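## Task

Finish with the plug pushed completely down into its socket and no longer moving.

## Robot and tools

Robot: two UR-style six-joint arms, left_arm and right_arm, each carrying a 16-motor four-digit hand (index, middle, ring, thumb). right_arm has a right hand and left_arm a mirrored left hand. Bases in the scene frame: left_arm at (-0.029, +0.354, 0) m, right_arm at (-0.065, -0.459, 0) m, both nearly unrotated. A camera stand sits behind the arms. The plug and socket are on the table. Anything dropped off the table fails the job. Loose items may get nudged now and then.

Frames. Scene frame: origin at table-top height midway between the arms, +z up, +x out over the table, left_arm toward +y. Each arm's hand poses, velocities and targets, and its wrist camera pose, are in that arm's own base frame. Fixed cameras use the scene frame. The hand point sits just past the index and middle knuckles on the palm side. Its +z runs along the straight fingers toward the tips and +y points out of the palm face. For the right hand +x points away from the thumb; for the left hand +x points toward the thumb. A rigid mast juts from the wrist on the palm side and can collide.

A row is 48 numbers, each in [-1, 1], always covering both arms, in this order: left_arm dx, dy, dz, rx, ry, rz; 16 left hand motor goals; left_gripper current_limit, speed; then the same 24 for right_arm. The pose six are offsets, not poses: they count from that arm's Hand target at the start of the action or move, along its base axes. 1.0 equals 0.6 m for dx, dy, dz and 180 degrees for rx, ry, rz, which together form one rotation vector turning about the Hand target's position. Six zeros re-command the current Hand target. Hand motor order: index_abd, index_mcp, index_pip, index_dip, middle_abd, middle_mcp, middle_pip, middle_dip, ring_abd, ring_mcp, ring_pip, ring_dip, thumb_cmc, thumb_axl, thumb_mcp, thumb_ipl. Each is an absolute goal angle scaled between its stops; +1 generally curls or swings the digit inward. Straight values: abd 0.00, mcp -0.75, pip -0.58, dip -0.70, thumb_cmc -0.71, thumb_axl -0.68, thumb_mcp -0.23, thumb_ipl -0.17. current_limit maps -1..+1 to 0..550 mA. speed maps -1..+1 to the fraction (speed+1)/2 of 8.5 rad/s. They start at +0.4 and -0.6. Hand zeros are real goals. To leave a hand unchanged, resend its hand_goal, hand_current_limit and hand_speed.

Tools:
- execute_actions(actions, cameras): actions is a list of actions. Each action is up to 15 rows at 1/30 s per row; a short action repeats its final row. Every row counts from the action's start pose, not from the row before. An empty list returns state plus all camera images.
- move(target, speed, blend, stop_force, zero, blocking, cameras): drives hand points in straight lines to the offsets in target. target is one 48-number row or up to 15 rows, all counted from the same starting Hand targets. speed is m/s, 0.002 to 3.6, default 0.25; rotation is capped at twice that in rad/s. blend is a corner radius in m. stop_force is in N, 3 to 120, one value for both arms; it halts an arm whose wrist feels that much push against its travel. zero (default true) re-zeros moving arms first. blocking=false returns early and cannot be combined with stop_force. The result adds a move: line with the ending (done, off_target, moving, held, fault) and limits such as paced or held. Arms not named in the ending reached their pose within 3 mm and 2 degrees.
- wait(seconds 0 to 10): lets the scene run while holding commands.
- stop(): brakes a running move.
- zoom_image(camera, region [x0, y0, x1, y1] in pixels, at most 504 by 504): closer look at the latest image. Cameras: cam_head_left, cam_head_right, cam_high, cam_low (896x504), cam_left_wrist, cam_right_wrist (672x504).
- zero_wrist_force(arm): tares that arm's force sensor.
- read_manual(section): licence texts only.
- finished_scene(scene): ends the scene for good; the plug must stay seated without help.

Results: end_effector_position (m), end_effector_quat_wxyz and velocities in base frame. Hand target is the last commanded pose after clipping; the hand often rests slightly short, and the next command asks for it again. Joint positions and torques (positive toward larger angle). Wrist force and torque are in the hand point axes, with a line for the peak since the last report. A push reads as force from the surface into the arm. Per motor: hand_goal, hand_measured, hand_current_ma, hand_state (moving, goal, blocked, overload). Lines may also include MOTOR HOT, FAULT notices and HAND FAULT.

Cautions: the arms are stiff. A target just past a hard contact can trigger a fault stop at about 150 N net force, or when a wrist joint exceeds 25.2 N m. A fault freezes the arm for 10 s. Move slowly into contact, use stop_force, and aim only a few mm past the surface. Orientation is clipped to within 32 degrees of the measured pose at each step. Keep the arms and hands from pressing on each other. Steer paths around an arm's own base, not close to it. Motors drawing 495 mA or more for 5 s shut down, so avoid long maximum-current squeezes. Do not release a part while it is still moving, slam it, or let it fall. Check seating with camera zooms, then let the plug settle before finishing.

Each tool is called by a JSON object that holds its "op" and its "data", one argument or row to a line.

## Session

{"op": "execute_actions", "data": {
  "actions": []
}}

Scene clock: 0.00 s.
left_arm: end_effector_position=(+0.3572, -0.2457, +0.2563) hand_goal=(+0.000, -0.754, -0.576, -0.696, +0.000, -0.754, -0.576, -0.696, +0.000, -0.754, -0.576, -0.696, -0.714, -0.678, -0.226, -0.168) hand_measured=(+0.000, -0.754, -0.576, -0.696, +0.000, -0.754, -0.576, -0.696, +0.000, -0.754, -0.576, -0.696, -0.714, -0.678, -0.226, -0.168) hand_current_ma=(+0, +0, +0, +0, +0, +0, +0, +0, +0, +0, +0, +0, +0, +0, +0, +0) hand_state=(goal, goal, goal, goal, goal, goal, goal, goal, goal, goal, goal, goal, goal, goal, goal, goal) hand_current_limit=0.40 hand_speed=-0.60 end_effector_quat_wxyz=(+0.143, +0.539, +0.522, -0.645) | right_arm: end_effector_position=(+0.6345, +0.2416, +0.3877) hand_goal=(+0.000, -0.754, -0.576, -0.696, +0.000, -0.754, -0.576, -0.696, +0.000, -0.754, -0.576, -0.696, -0.714, -0.678, -0.226, -0.168) hand_measured=(+0.000, -0.754, -0.576, -0.696, +0.000, -0.754, -0.576, -0.696, +0.000, -0.754, -0.576, -0.696, -0.714, -0.678, -0.226, -0.168) hand_current_ma=(+0, +0, +0, +0, +0, +0, +0, +0, +0, +0, +0, +0, +0, +0, +0, +0) hand_state=(goal, goal, goal, goal, goal, goal, goal, goal, goal, goal, goal, goal, goal, goal, goal, goal) hand_current_limit=0.40 hand_speed=-0.60 end_effector_quat_wxyz=(-0.132, +0.698, -0.595, -0.376)
Joint positions: left_arm=[3.39 -1.627 -1.879 -2.606 0.839 0.905] | right_arm=[-0.04 -0.642 0.279 -0.687 -0.907 2.761]
Joint velocities: within noise
Joint torques (N m): no reading
Wrist force (N): no reading
Wrist torque (N m): no reading
Wrist force, peak (N): no reading
Hand target: left_arm +0.3572, -0.2457, +0.2563; +0.143, +0.539, +0.522, -0.645 | right_arm +0.6345, +0.2416, +0.3877; -0.132, +0.698, -0.595, -0.376

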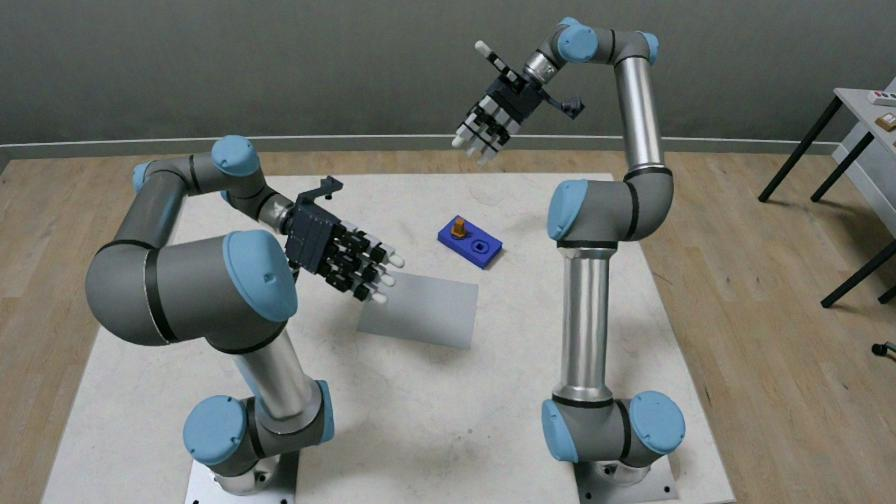

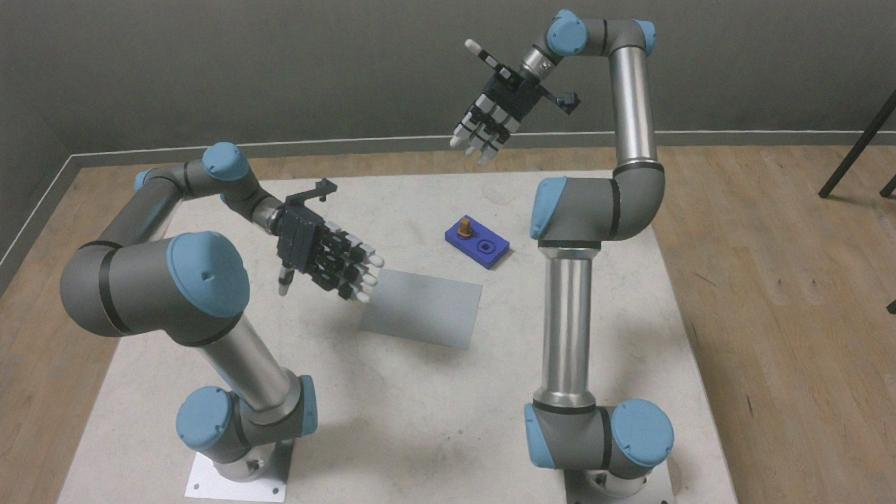

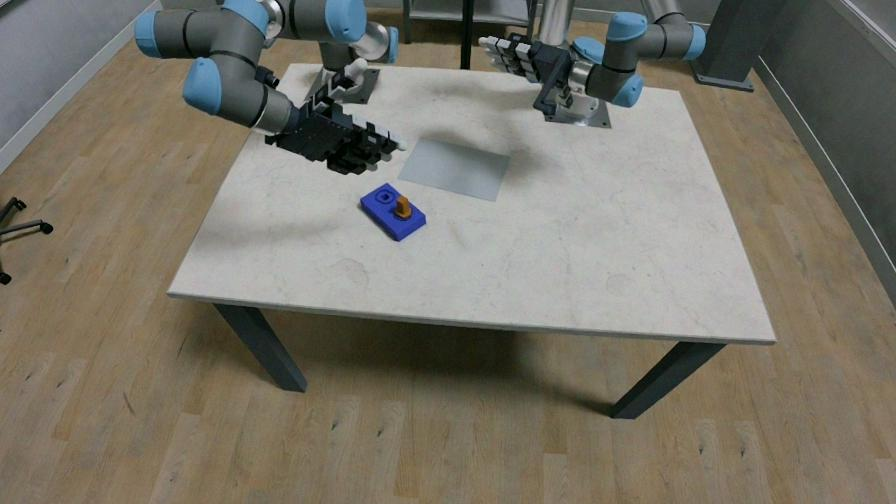

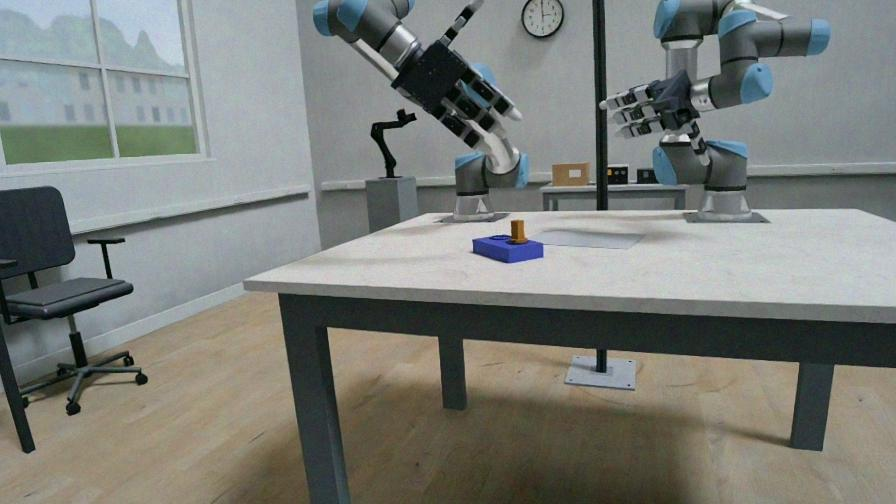

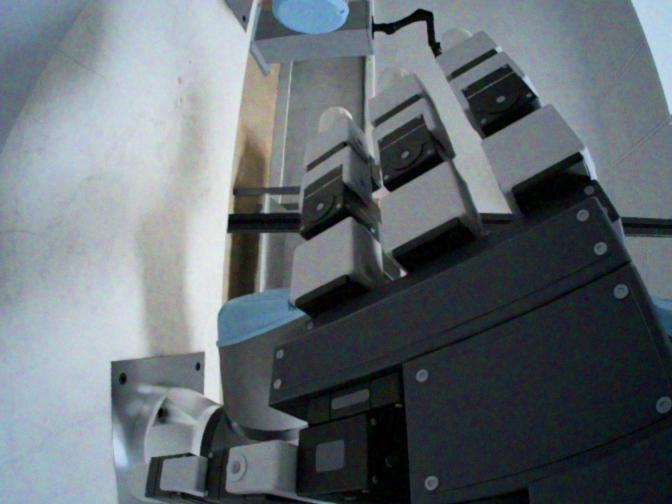

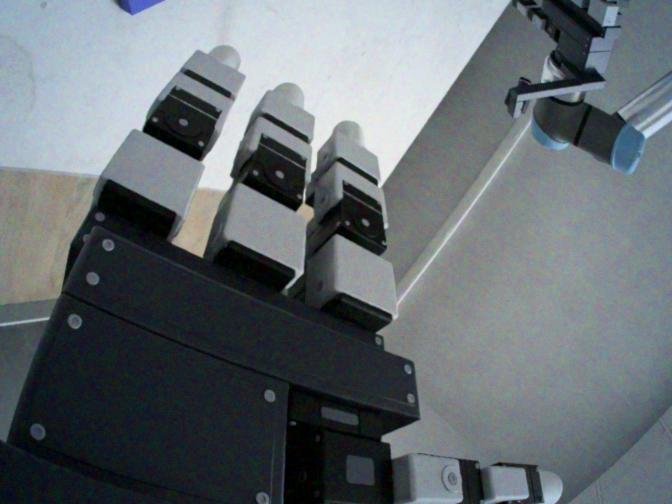

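{"op": "zoom_image", "data": {
  "camera": "cam_head_left",
  "region": [400, 190, 540, 290]
}}

{"op": "zoom_image", "data": {
  "camera": "cam_head_right",
  "region": [400, 190, 540, 290]
}}

{"op": "zoom_image", "data": {
  "camera": "cam_high",
  "region": [330, 160, 450, 250]
}}

{"op": "zoom_image", "data": {
  "camera": "cam_low",
  "region": [450, 200, 570, 280]
}}

Scaled by 3.600 from the camera's 896x504 image, which has a finer 1280x720 frame.

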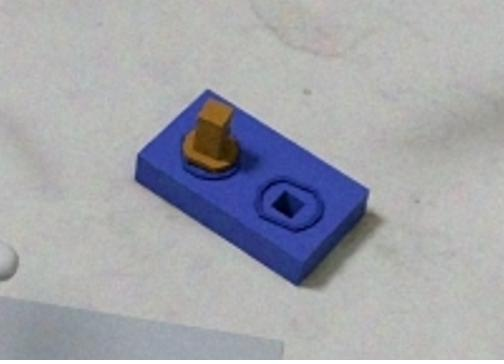

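Scaled by 3.600 from the camera's 896x504 image, which has a finer 1280x720 frame.

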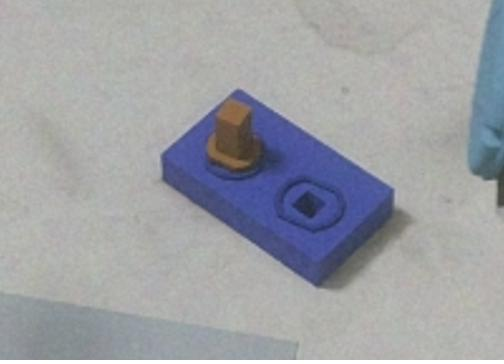

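Scaled by 4.200 from the camera's 896x504 image, which has a finer 1280x720 frame.

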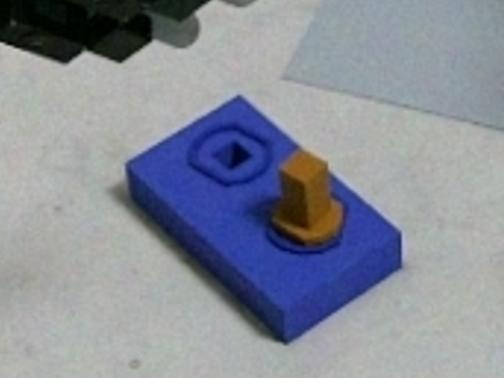

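Scaled by 4.200 from the camera's 896x504 image, which has a finer 1280x720 frame.

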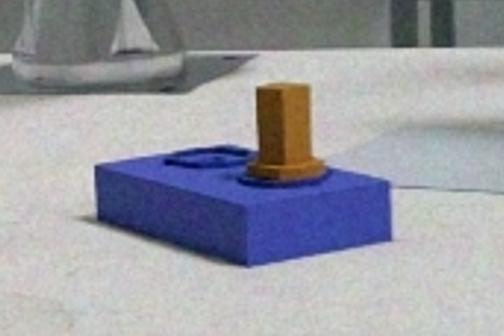

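{"op": "zoom_image", "data": {
  "camera": "cam_low",
  "region": [495, 215, 540, 250]
}}

{"op": "zoom_image", "data": {
  "camera": "cam_high",
  "region": [365, 180, 425, 230]
}}

{"op": "zoom_image", "data": {
  "camera": "cam_head_left",
  "region": [440, 210, 500, 260]
}}

Scaled by 11.200 from the camera's 896x504 image, which has a finer 1280x720 frame.

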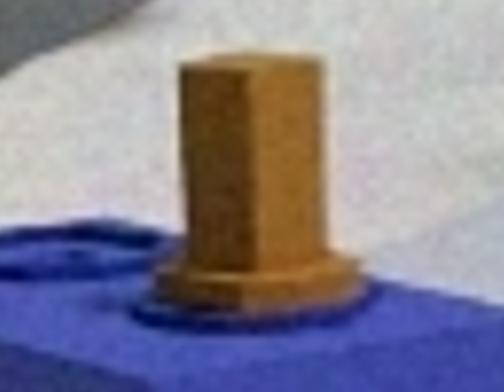

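Scaled by 8.400 from the camera's 896x504 image, which has a finer 1280x720 frame.

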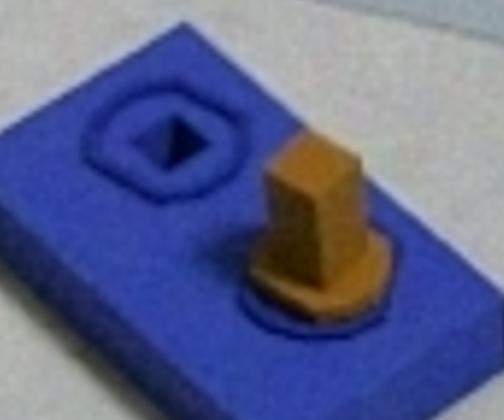

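Scaled by 8.400 from the camera's 896x504 image, which has a finer 1280x720 frame.

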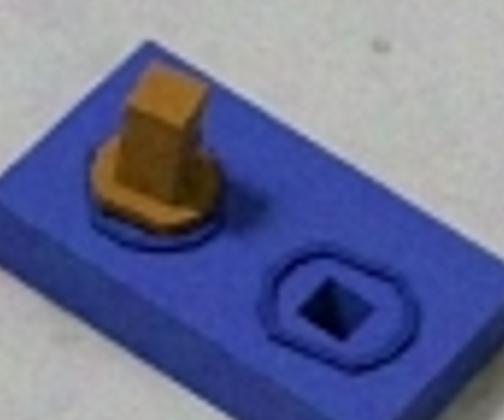

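{"op": "move", "data": {
  "target": [0,0,0,0,0,0, 0,-0.754,-0.576,-0.696,0,-0.754,-0.576,-0.696,0,-0.754,-0.576,-0.696,-0.714,-0.678,-0.226,-0.168,0.4,-0.6, 0.0158,-0.1443,-0.313,-0.1933,-0.415,0.2372, 0,-0.754,-0.576,-0.696,0,-0.754,-0.576,-0.696,0,-0.754,-0.576,-0.696,-0.714,-0.678,-0.226,-0.168,0.4,-0.6],
  "speed": 0.4,
  "cameras": ["all"]
}}

Scene clock: 347.60 s.
left_arm: end_effector_position=(+0.3572, -0.2457, +0.2563) hand_goal=(+0.000, -0.754, -0.576, -0.696, +0.000, -0.754, -0.576, -0.696, +0.000, -0.754, -0.576, -0.696, -0.714, -0.678, -0.226, -0.168) hand_measured=(+0.000, -0.752, -0.576, -0.696, +0.000, -0.752, -0.576, -0.696, +0.000, -0.752, -0.576, -0.696, -0.712, -0.678, -0.226, -0.168) hand_current_ma=(-2, +8, -2, +0, -1, +8, -2, +0, -2, +9, -2, +0, +8, +2, +1, +1) hand_state=(goal, goal, goal, goal, goal, goal, goal, goal, goal, goal, goal, goal, goal, goal, goal, goal) hand_current_limit=0.40 hand_speed=-0.60 end_effector_quat_wxyz=(+0.143, +0.539, +0.522, -0.645) | right_arm: end_effector_position=(+0.6440, +0.1551, +0.2000) hand_goal=(+0.000, -0.754, -0.576, -0.696, +0.000, -0.754, -0.576, -0.696, +0.000, -0.754, -0.576, -0.696, -0.714, -0.678, -0.226, -0.168) hand_measured=(+0.000, -0.752, -0.576, -0.696, +0.000, -0.752, -0.576, -0.696, +0.000, -0.752, -0.576, -0.696, -0.712, -0.678, -0.224, -0.168) hand_current_ma=(+0, +6, -2, +0, +0, +5, -2, +0, +0, +6, -2, +0, +3, +2, +7, +1) hand_state=(goal, goal, goal, goal, goal, goal, goal, goal, goal, goal, goal, goal, goal, goal, goal, goal) hand_current_limit=0.40 hand_speed=-0.60 end_effector_quat_wxyz=(-0.123, +0.934, -0.203, +0.265)
Joint positions: left_arm=[3.39 -1.627 -1.879 -2.606 0.839 0.905] | right_arm=[0.103 -1.206 1.7 -2.656 -1.505 2.122]
Joint torques (N m): left_arm=[1.07 19.41 17.68 -1.28 0.17 -0.07] | right_arm=[-7.94 -26.29 -21.7 -4.48 1.43 -1.22]
Wrist force (N): left_arm=[0.0 0.2 0.0] | right_arm=[0.8 0.9 -0.8]
Wrist torque (N m): left_arm=[0.02 0.00 0.00] | right_arm=[0.34 0.12 0.23]
Wrist force, peak (N): left_arm=[-0.3 -0.3 0.1] | right_arm=[0.3 1.4 -1.1]
Hand target: left_arm +0.3572, -0.2457, +0.2563; +0.143, +0.539, +0.522, -0.645 | right_arm +0.6440, +0.1550, +0.1999; -0.123, +0.934, -0.203, +0.265
Off the commanded pose: left_arm 0.000 m, 0 deg | right_arm 0.000 m, 0 deg.
move: done
camera_calibration:
cam_right_wrist: T_world_to_cam=[[-0.806118, -0.17702, -0.564657, 0.695308], [-0.541775, 0.604587, 0.583913, 0.0926058], [0.23802, 0.77662, -0.583273, -0.0289931], [0, 0, 0, 1]] pos_world=[0.617573, 0.0896118, 0.321626]

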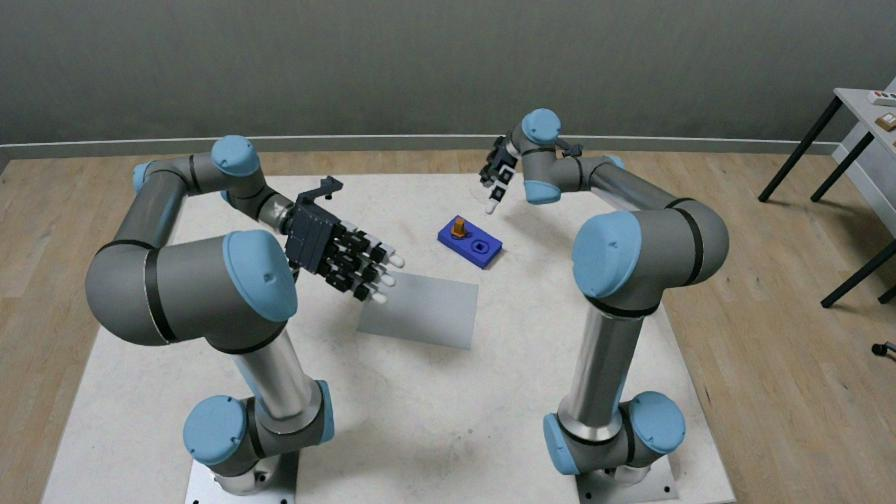

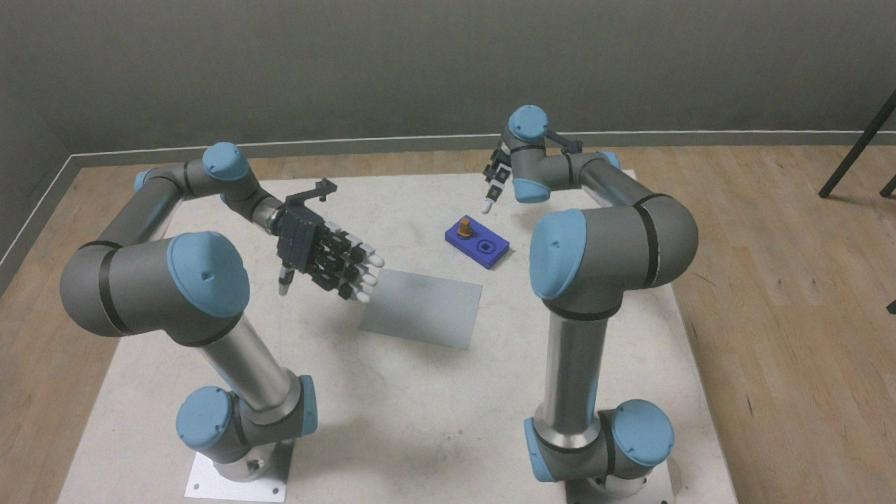

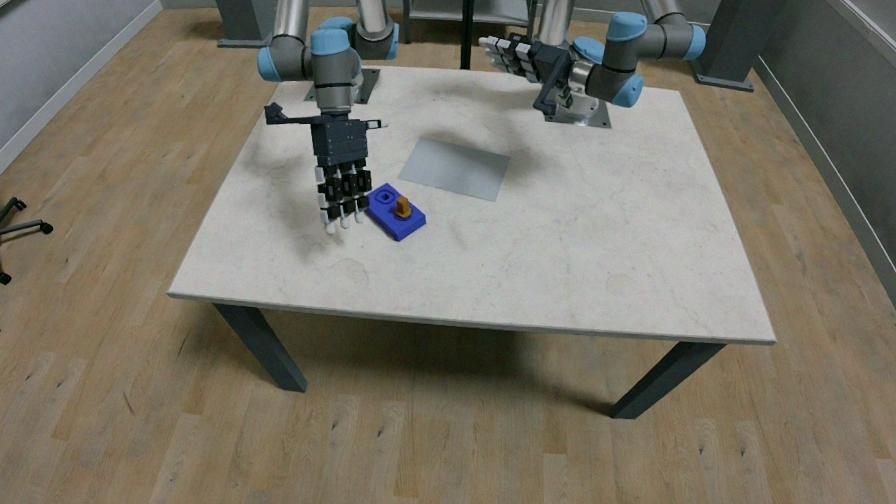

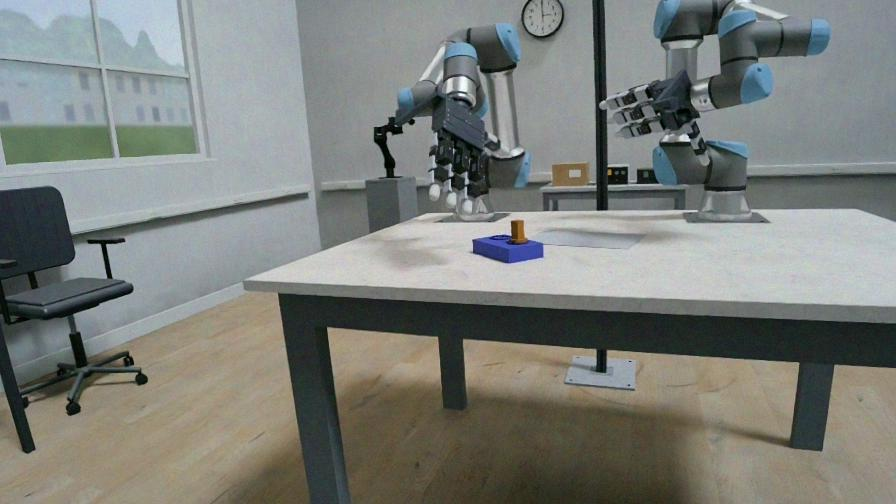

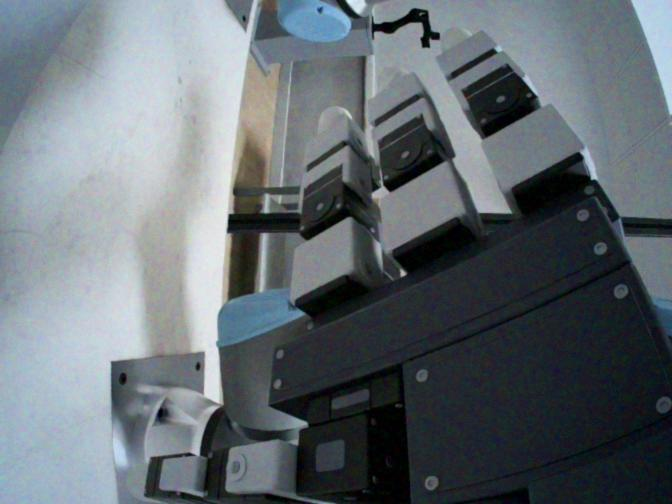

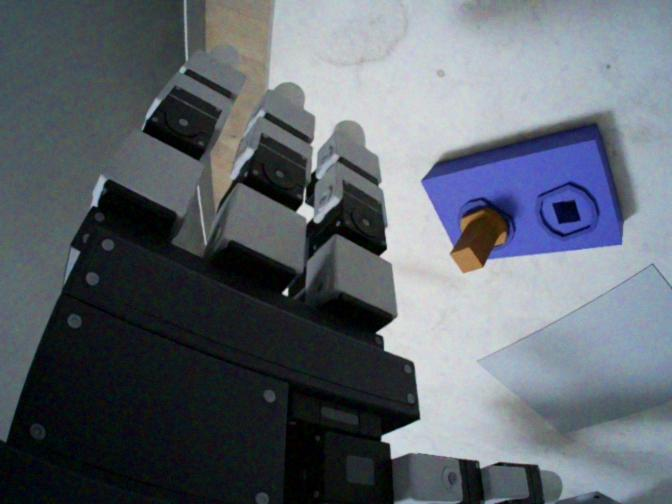

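{"op": "zoom_image", "data": {
  "camera": "cam_right_wrist",
  "region": [410, 110, 630, 290]
}}

{"op": "zoom_image", "data": {
  "camera": "cam_right_wrist",
  "region": [440, 170, 610, 280]
}}

Scaled by 2.291 from the camera's 672x504 image, which has a finer 960x720 frame.

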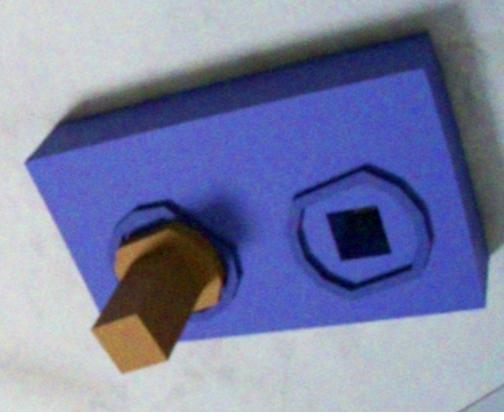

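Scaled by 2.965 from the camera's 672x504 image, which has a finer 960x720 frame.

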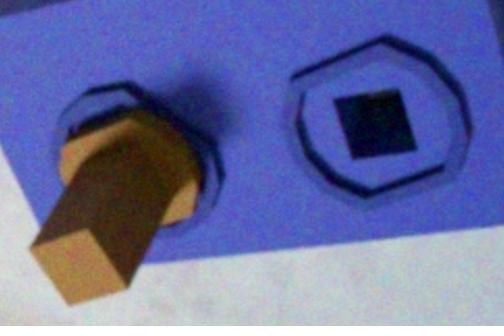

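{"op": "move", "data": {
  "target": [0,0,0,0,0,0, 0,-0.754,-0.576,-0.696,0,-0.754,-0.576,-0.696,0,-0.754,-0.576,-0.696,-0.714,-0.678,-0.226,-0.168,0.4,-0.6, 0.0033,0.3123,-0.05,0.2496,0.0158,0.038, 0,-0.514,0.539,-0.580,0,-0.754,-0.576,-0.696,0,-0.754,-0.576,-0.696,0.506,-0.678,-0.149,-0.005,0.4,-0.6],
  "speed": 0.4,
  "cameras": ["cam_head_left","cam_low","cam_right_wrist"]
}}

Scene clock: 536.47 s.
left_arm: end_effector_position=(+0.3572, -0.2457, +0.2563) hand_goal=(+0.000, -0.754, -0.576, -0.696, +0.000, -0.754, -0.576, -0.696, +0.000, -0.754, -0.576, -0.696, -0.714, -0.678, -0.226, -0.168) hand_measured=(+0.000, -0.752, -0.576, -0.696, +0.000, -0.752, -0.576, -0.696, +0.000, -0.752, -0.576, -0.696, -0.712, -0.678, -0.226, -0.168) hand_current_ma=(-2, +8, -2, +0, -1, +8, -2, +0, -2, +9, -2, +0, +8, +2, +1, +1) hand_state=(goal, goal, goal, goal, goal, goal, goal, goal, goal, goal, goal, goal, goal, goal, goal, goal) hand_current_limit=0.40 hand_speed=-0.60 end_effector_quat_wxyz=(+0.143, +0.539, +0.522, -0.645) | right_arm: end_effector_position=(+0.6460, +0.3425, +0.1698) hand_goal=(+0.000, -0.514, +0.538, -0.580, +0.000, -0.754, -0.576, -0.696, +0.000, -0.754, -0.576, -0.696, +0.506, -0.678, -0.150, -0.006) hand_measured=(+0.000, -0.512, +0.532, -0.582, +0.000, -0.748, -0.576, -0.696, +0.000, -0.748, -0.576, -0.696, +0.504, -0.678, -0.150, -0.008) hand_current_ma=(+0, +6, -16, -7, +0, +19, -1, +0, +0, +21, -1, +0, -4, +2, +3, -6) hand_state=(goal, goal, goal, goal, goal, goal, goal, goal, goal, goal, goal, goal, goal, goal, goal, goal) hand_current_limit=0.40 hand_speed=-0.60 end_effector_quat_wxyz=(-0.481, +0.833, -0.237, +0.137)
Joint positions: left_arm=[3.39 -1.627 -1.879 -2.606 0.839 0.905] | right_arm=[0.109 -1.021 1.678 -3.047 -0.821 2.573]
Joint torques (N m): left_arm=[-0.34 19.05 17.28 -1.14 0.14 -0.4] | right_arm=[-7.16 -59.06 -6.85 -4.14 2.34 1.44]
Wrist force (N): left_arm=[-0.2 -0.1 -0.1] | right_arm=[0.7 0.4 0.2]
Wrist torque (N m): left_arm=[-0.01 0.01 -0.01] | right_arm=[0.22 -0.05 0.17]
Wrist force, peak (N): left_arm=[-0.3 -0.3 0.3] | right_arm=[0.9 2.1 -0.6]
Hand target: left_arm +0.3572, -0.2457, +0.2563; +0.143, +0.539, +0.522, -0.645 | right_arm +0.6460, +0.3424, +0.1699; -0.481, +0.833, -0.237, +0.137
Off the commanded pose: left_arm 0.000 m, 0 deg | right_arm 0.000 m, 0 deg.
move: done
camera_calibration:
cam_right_wrist: T_world_to_cam=[[-0.834287, 0.170121, -0.524427, 0.605489], [-0.539191, -0.0532561, 0.840498, 0.178013], [0.115058, 0.983983, 0.136159, -0.306305], [0, 0, 0, 1]] pos_world=[0.636377, 0.207873, 0.209622]
Images, in order (width x height): cam_head_left 896x504, cam_low 896x504, cam_right_wrist 672x504.

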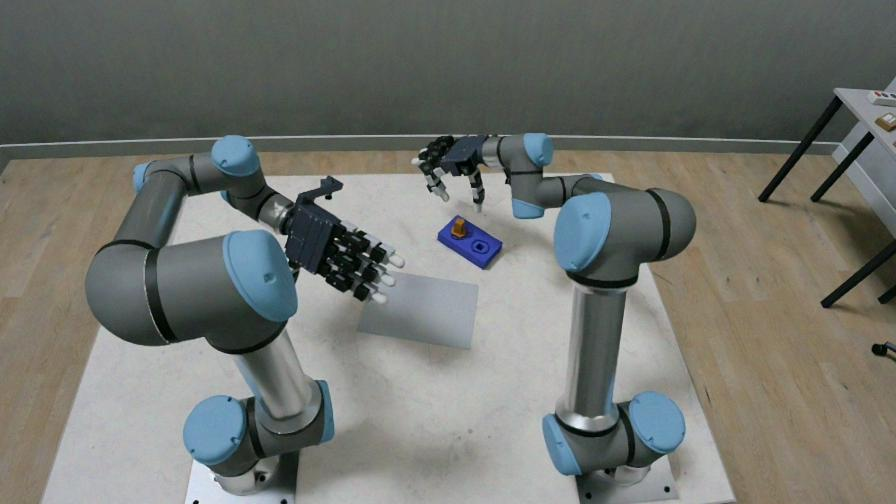

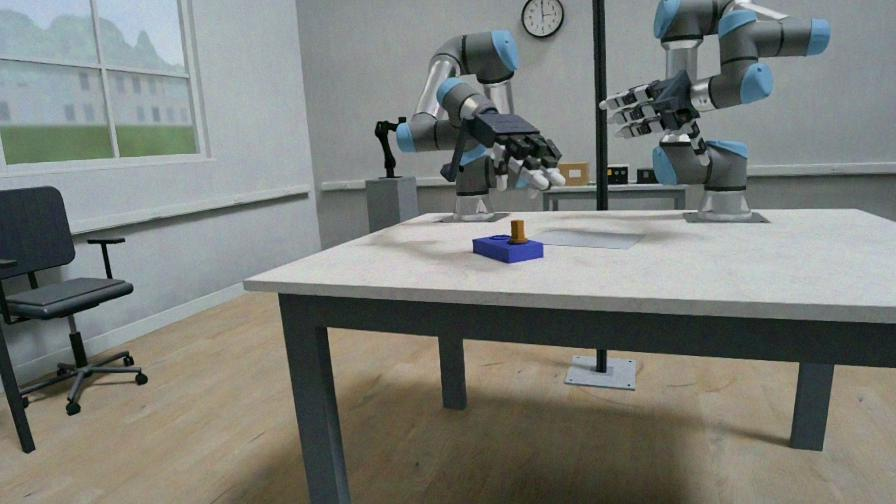

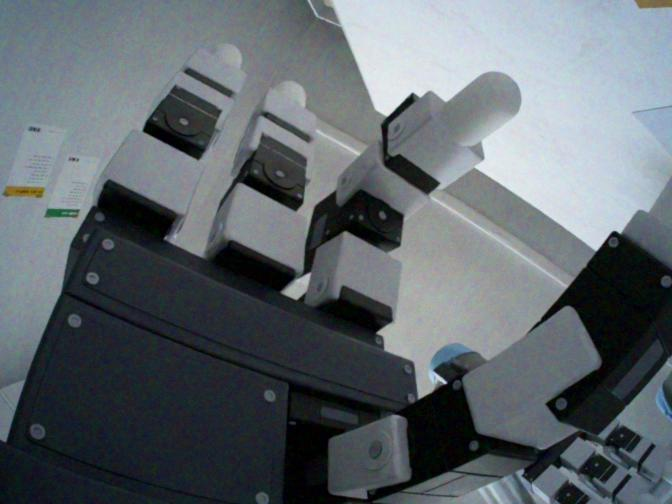

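{"op": "move", "data": {
  "target": [0,0,0,0,0,0, 0,-0.754,-0.576,-0.696,0,-0.754,-0.576,-0.696,0,-0.754,-0.576,-0.696,-0.714,-0.678,-0.226,-0.168,0.4,-0.6, 0,0,-0.0833,0,0,0, 0,-0.514,0.539,-0.580,0,-0.754,-0.576,-0.696,0,-0.754,-0.576,-0.696,0.506,-0.678,-0.149,-0.005,0.4,-0.6],
  "speed": 0.15,
  "cameras": ["cam_head_left","cam_high","cam_low","cam_right_wrist"]
}}

{"op": "zoom_image", "data": {
  "camera": "cam_head_left",
  "region": [410, 150, 530, 270]
}}

{"op": "zoom_image", "data": {
  "camera": "cam_low",
  "region": [450, 130, 590, 270]
}}

{"op": "zoom_image", "data": {
  "camera": "cam_high",
  "region": [330, 110, 450, 250]
}}

Scene clock: 550.30 s.
left_arm: end_effector_position=(+0.3572, -0.2457, +0.2563) hand_goal=(+0.000, -0.754, -0.576, -0.696, +0.000, -0.754, -0.576, -0.696, +0.000, -0.754, -0.576, -0.696, -0.714, -0.678, -0.226, -0.168) hand_measured=(+0.000, -0.752, -0.576, -0.696, +0.000, -0.752, -0.576, -0.696, +0.000, -0.752, -0.576, -0.696, -0.712, -0.678, -0.226, -0.168) hand_current_ma=(-2, +8, -2, +0, -1, +8, -2, +0, -2, +9, -2, +0, +8, +2, +1, +1) hand_state=(goal, goal, goal, goal, goal, goal, goal, goal, goal, goal, goal, goal, goal, goal, goal, goal) hand_current_limit=0.40 hand_speed=-0.60 end_effector_quat_wxyz=(+0.143, +0.539, +0.522, -0.645) | right_arm: end_effector_position=(+0.6459, +0.3424, +0.1197) hand_goal=(+0.000, -0.514, +0.538, -0.580, +0.000, -0.754, -0.576, -0.696, +0.000, -0.754, -0.576, -0.696, +0.506, -0.678, -0.150, -0.006) hand_measured=(+0.000, -0.512, +0.532, -0.582, +0.000, -0.748, -0.576, -0.696, +0.000, -0.746, -0.576, -0.696, +0.504, -0.678, -0.150, -0.008) hand_current_ma=(+0, +7, -15, -7, +0, +21, +0, +0, +0, +24, +0, +0, -4, +2, +3, -6) hand_state=(goal, goal, goal, goal, goal, goal, goal, goal, goal, goal, goal, goal, goal, goal, goal, goal) hand_current_limit=0.40 hand_speed=-0.60 end_effector_quat_wxyz=(-0.481, +0.833, -0.238, +0.137)
Joint positions: left_arm=[3.39 -1.627 -1.879 -2.606 0.839 0.905] | right_arm=[0.109 -0.944 1.708 -3.154 -0.82 2.574]
Joint torques (N m): left_arm=[-0.47 20.89 18.52 -1.18 0.16 0.18] | right_arm=[-1.95 -62.69 -30.74 -2.26 1.85 1.57]
Wrist force (N): left_arm=[-0.1 -0.1 0.1] | right_arm=[0.7 0.4 0.4]
Wrist torque (N m): left_arm=[-0.01 0.01 -0.01] | right_arm=[0.19 -0.04 0.12]
Wrist force, peak (N): left_arm=[-0.3 0.1 -0.4] | right_arm=[0.4 1.8 0.9]
Hand target: left_arm +0.3572, -0.2457, +0.2563; +0.143, +0.539, +0.522, -0.645 | right_arm +0.6460, +0.3424, +0.1199; -0.481, +0.833, -0.237, +0.137
Off the commanded pose: left_arm 0.000 m, 0 deg | right_arm 0.000 m, 0 deg.
move: done
camera_calibration:
cam_right_wrist: T_world_to_cam=[[-0.83443, 0.170383, -0.524115, 0.57922], [-0.538927, -0.0533758, 0.840659, 0.219948], [0.115259, 0.983931, 0.136363, -0.299535], [0, 0, 0, 1]] pos_world=[0.636378, 0.207772, 0.159522]
Images, in order (width x height): cam_head_left 896x504, cam_high 896x504, cam_low 896x504, cam_right_wrist 672x504.

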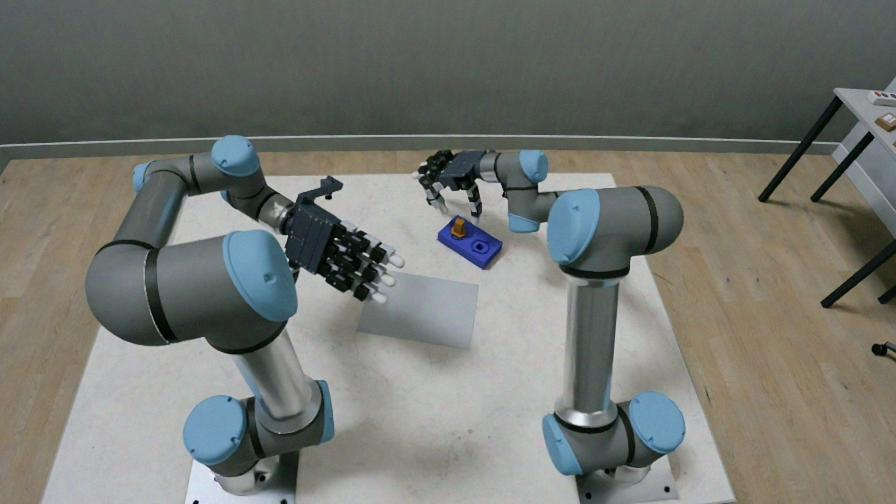

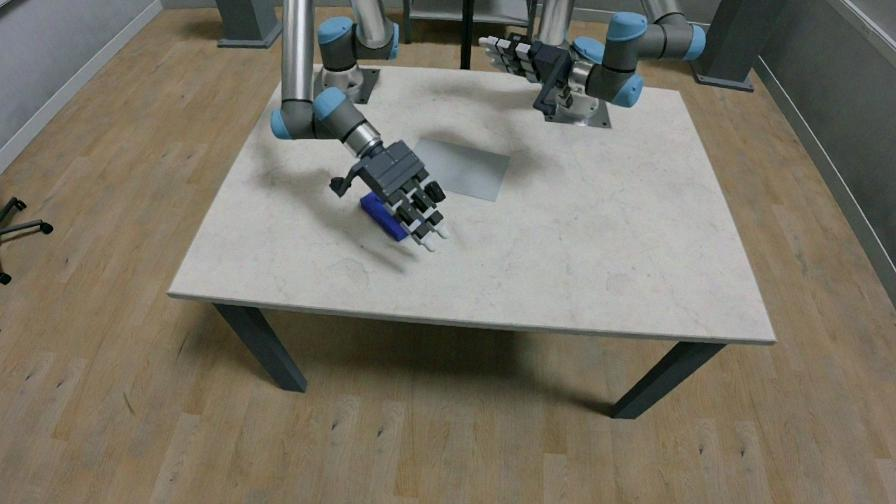

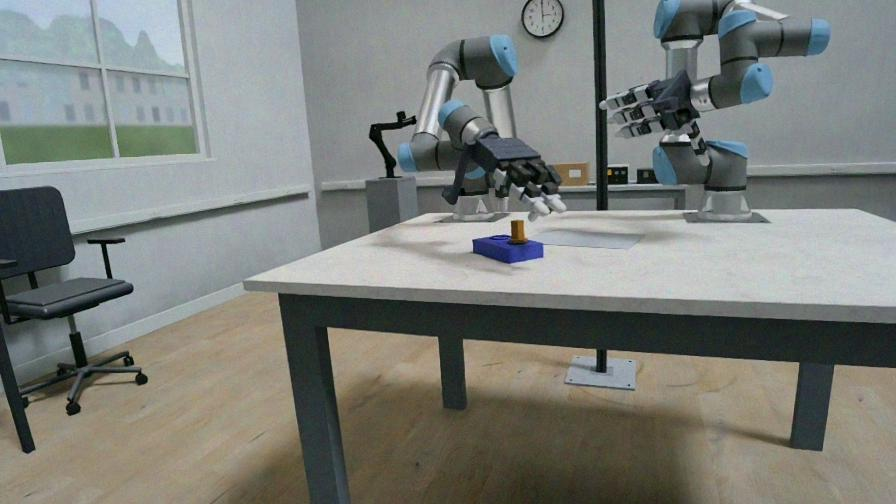

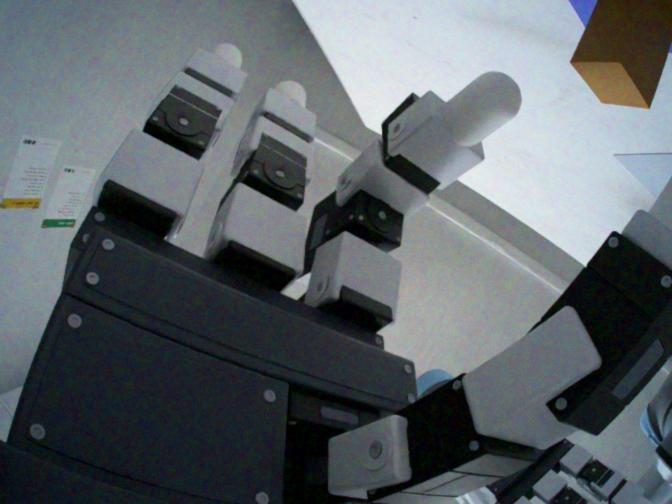

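Scaled by 4.200 from the camera's 896x504 image, which has a finer 1280x720 frame.

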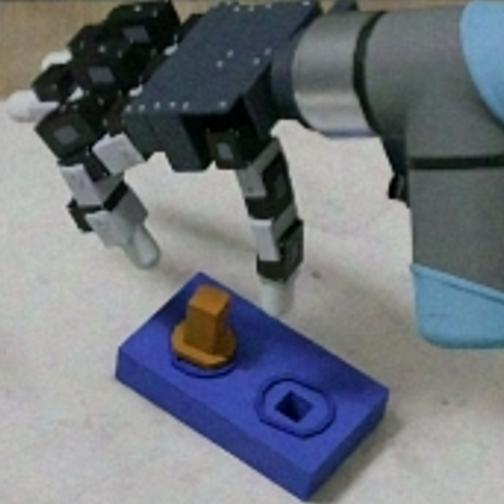

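Scaled by 3.600 from the camera's 896x504 image, which has a finer 1280x720 frame.

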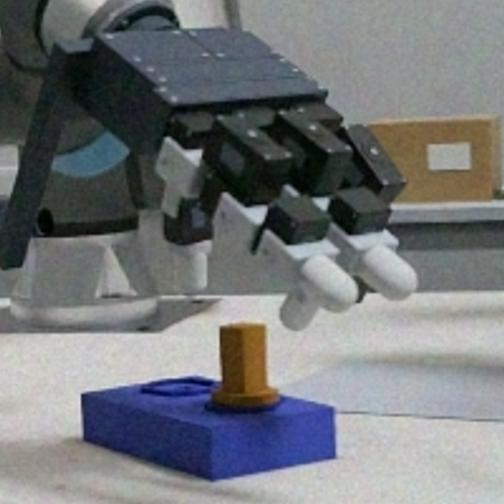

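Scaled by 3.600 from the camera's 896x504 image, which has a finer 1280x720 frame.

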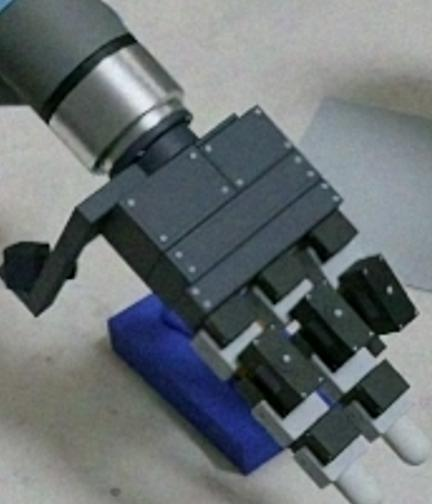

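{"op": "zoom_image", "data": {
  "camera": "cam_right_wrist",
  "region": [532, 0, 672, 120]
}}

Scaled by 3.600 from the camera's 672x504 image, which has a finer 960x720 frame.

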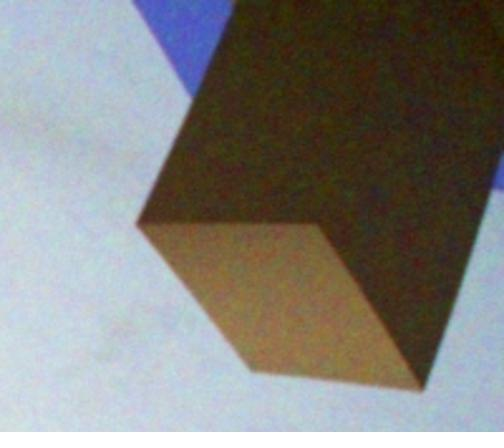

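{"op": "move", "data": {
  "target": [0,0,0,0,0,0, 0,-0.754,-0.576,-0.696,0,-0.754,-0.576,-0.696,0,-0.754,-0.576,-0.696,-0.714,-0.678,-0.226,-0.168,0.4,-0.6, -0.0053,0.0073,-0.0702,0,0,0.0111, 0,-0.514,0.539,-0.580,0,-0.754,-0.576,-0.696,0,-0.754,-0.576,-0.696,0.506,-0.678,-0.149,-0.005,0.4,-0.6],
  "speed": 0.08,
  "stop_force": 10,
  "cameras": ["cam_head_left","cam_low","cam_right_wrist"]
}}

{"op": "zoom_image", "data": {
  "camera": "cam_low",
  "region": [450, 150, 570, 270]
}}

{"op": "zoom_image", "data": {
  "camera": "cam_right_wrist",
  "region": [432, 0, 672, 240]
}}

Scene clock: 592.47 s.
left_arm: end_effector_position=(+0.3572, -0.2457, +0.2563) hand_goal=(+0.000, -0.754, -0.576, -0.696, +0.000, -0.754, -0.576, -0.696, +0.000, -0.754, -0.576, -0.696, -0.714, -0.678, -0.226, -0.168) hand_measured=(+0.000, -0.752, -0.576, -0.696, +0.000, -0.752, -0.576, -0.696, +0.000, -0.752, -0.576, -0.696, -0.712, -0.678, -0.226, -0.168) hand_current_ma=(-2, +8, -2, +0, -1, +8, -2, +0, -2, +9, -2, +0, +8, +2, +1, +1) hand_state=(goal, goal, goal, goal, goal, goal, goal, goal, goal, goal, goal, goal, goal, goal, goal, goal) hand_current_limit=0.40 hand_speed=-0.60 end_effector_quat_wxyz=(+0.143, +0.539, +0.522, -0.645) | right_arm: end_effector_position=(+0.6428, +0.3468, +0.0778) hand_goal=(+0.000, -0.514, +0.538, -0.580, +0.000, -0.754, -0.576, -0.696, +0.000, -0.754, -0.576, -0.696, +0.506, -0.678, -0.150, -0.006) hand_measured=(+0.000, -0.512, +0.532, -0.582, +0.000, -0.748, -0.576, -0.696, +0.000, -0.746, -0.576, -0.696, +0.504, -0.678, -0.150, -0.008) hand_current_ma=(+0, +7, -15, -7, +0, +21, +0, +0, +0, +24, +0, +0, -4, +2, +3, -6) hand_state=(goal, goal, goal, goal, goal, goal, goal, goal, goal, goal, goal, goal, goal, goal, goal, goal) hand_current_limit=0.40 hand_speed=-0.60 end_effector_quat_wxyz=(-0.483, +0.837, -0.223, +0.129)
Joint positions: left_arm=[3.39 -1.627 -1.879 -2.606 0.839 0.905] | right_arm=[0.112 -0.872 1.717 -3.214 -0.798 2.544]
Joint torques (N m): left_arm=[0.33 20.04 17.93 -1.35 0.24 0.06] | right_arm=[-5.3 -65.3 -29.77 -1.92 -0.63 1.48]
Wrist force (N): left_arm=[-0.1 -0.3 0.1] | right_arm=[0.6 0.1 0.2]
Wrist torque (N m): left_arm=[-0.04 0.01 -0.01] | right_arm=[0.17 -0.01 0.08]
Wrist force, peak (N): left_arm=[-0.5 0.3 -0.1] | right_arm=[0.6 1.4 0.6]
Hand target: left_arm +0.3572, -0.2457, +0.2563; +0.143, +0.539, +0.522, -0.645 | right_arm +0.6428, +0.3468, +0.0778; -0.483, +0.837, -0.223, +0.129
Off the commanded pose: left_arm 0.000 m, 0 deg | right_arm 0.000 m, 0 deg.
move: done
camera_calibration:
cam_right_wrist: T_world_to_cam=[[-0.839729, 0.141166, -0.524335, 0.567377], [-0.536955, -0.0721194, 0.840523, 0.259033], [0.0808387, 0.987355, 0.136361, -0.27683], [0, 0, 0, 1]] pos_world=[0.637911, 0.211917, 0.117521]
Images, in order (width x height): cam_head_left 896x504, cam_low 896x504, cam_right_wrist 672x504.

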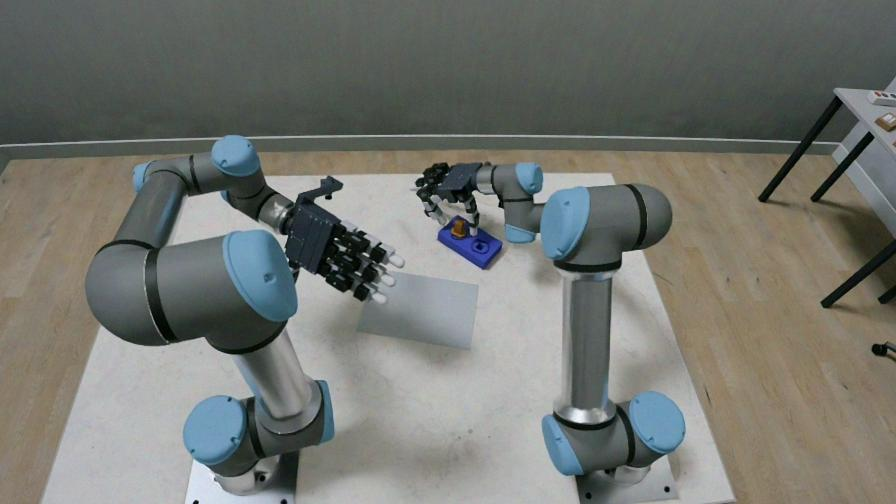

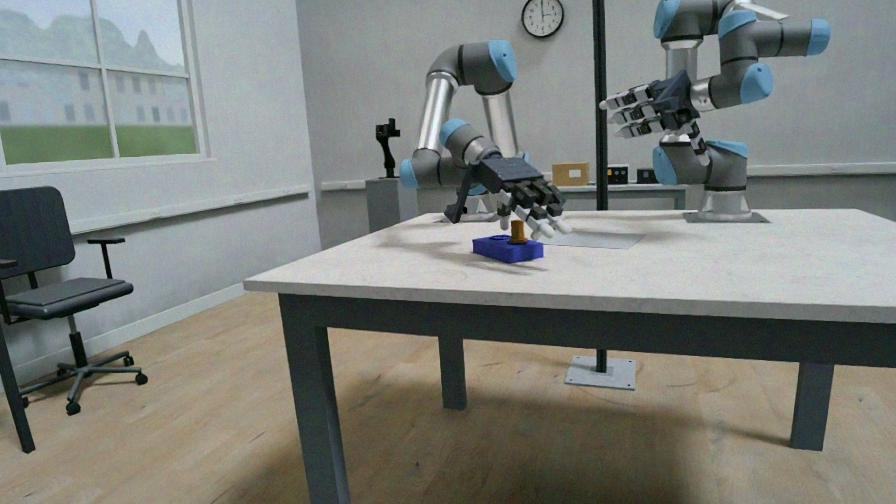

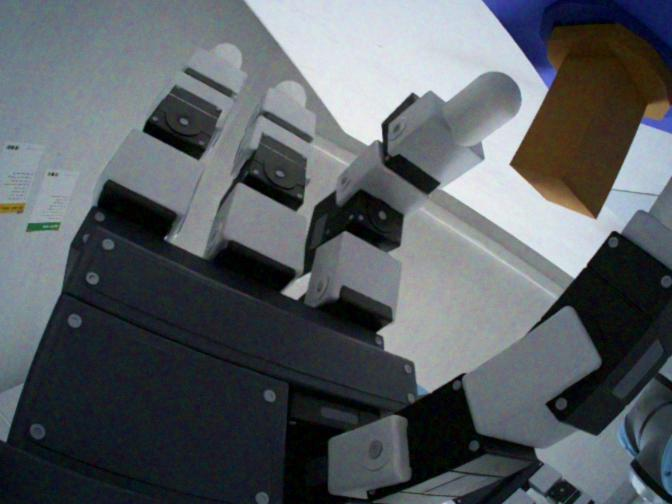

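Scaled by 4.200 from the camera's 896x504 image, which has a finer 1280x720 frame.

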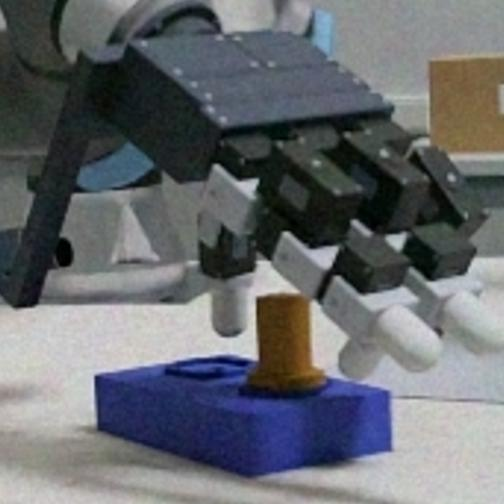

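Scaled by 2.100 from the camera's 672x504 image, which has a finer 960x720 frame.

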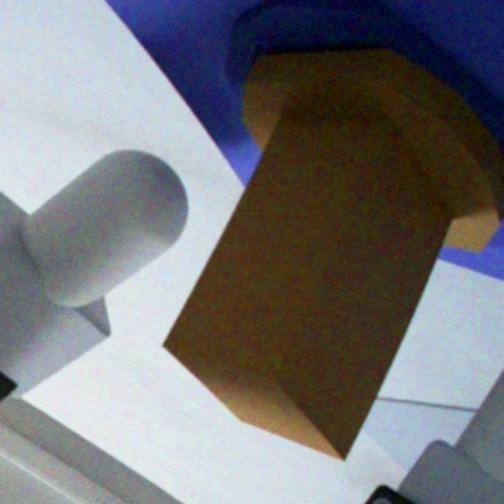

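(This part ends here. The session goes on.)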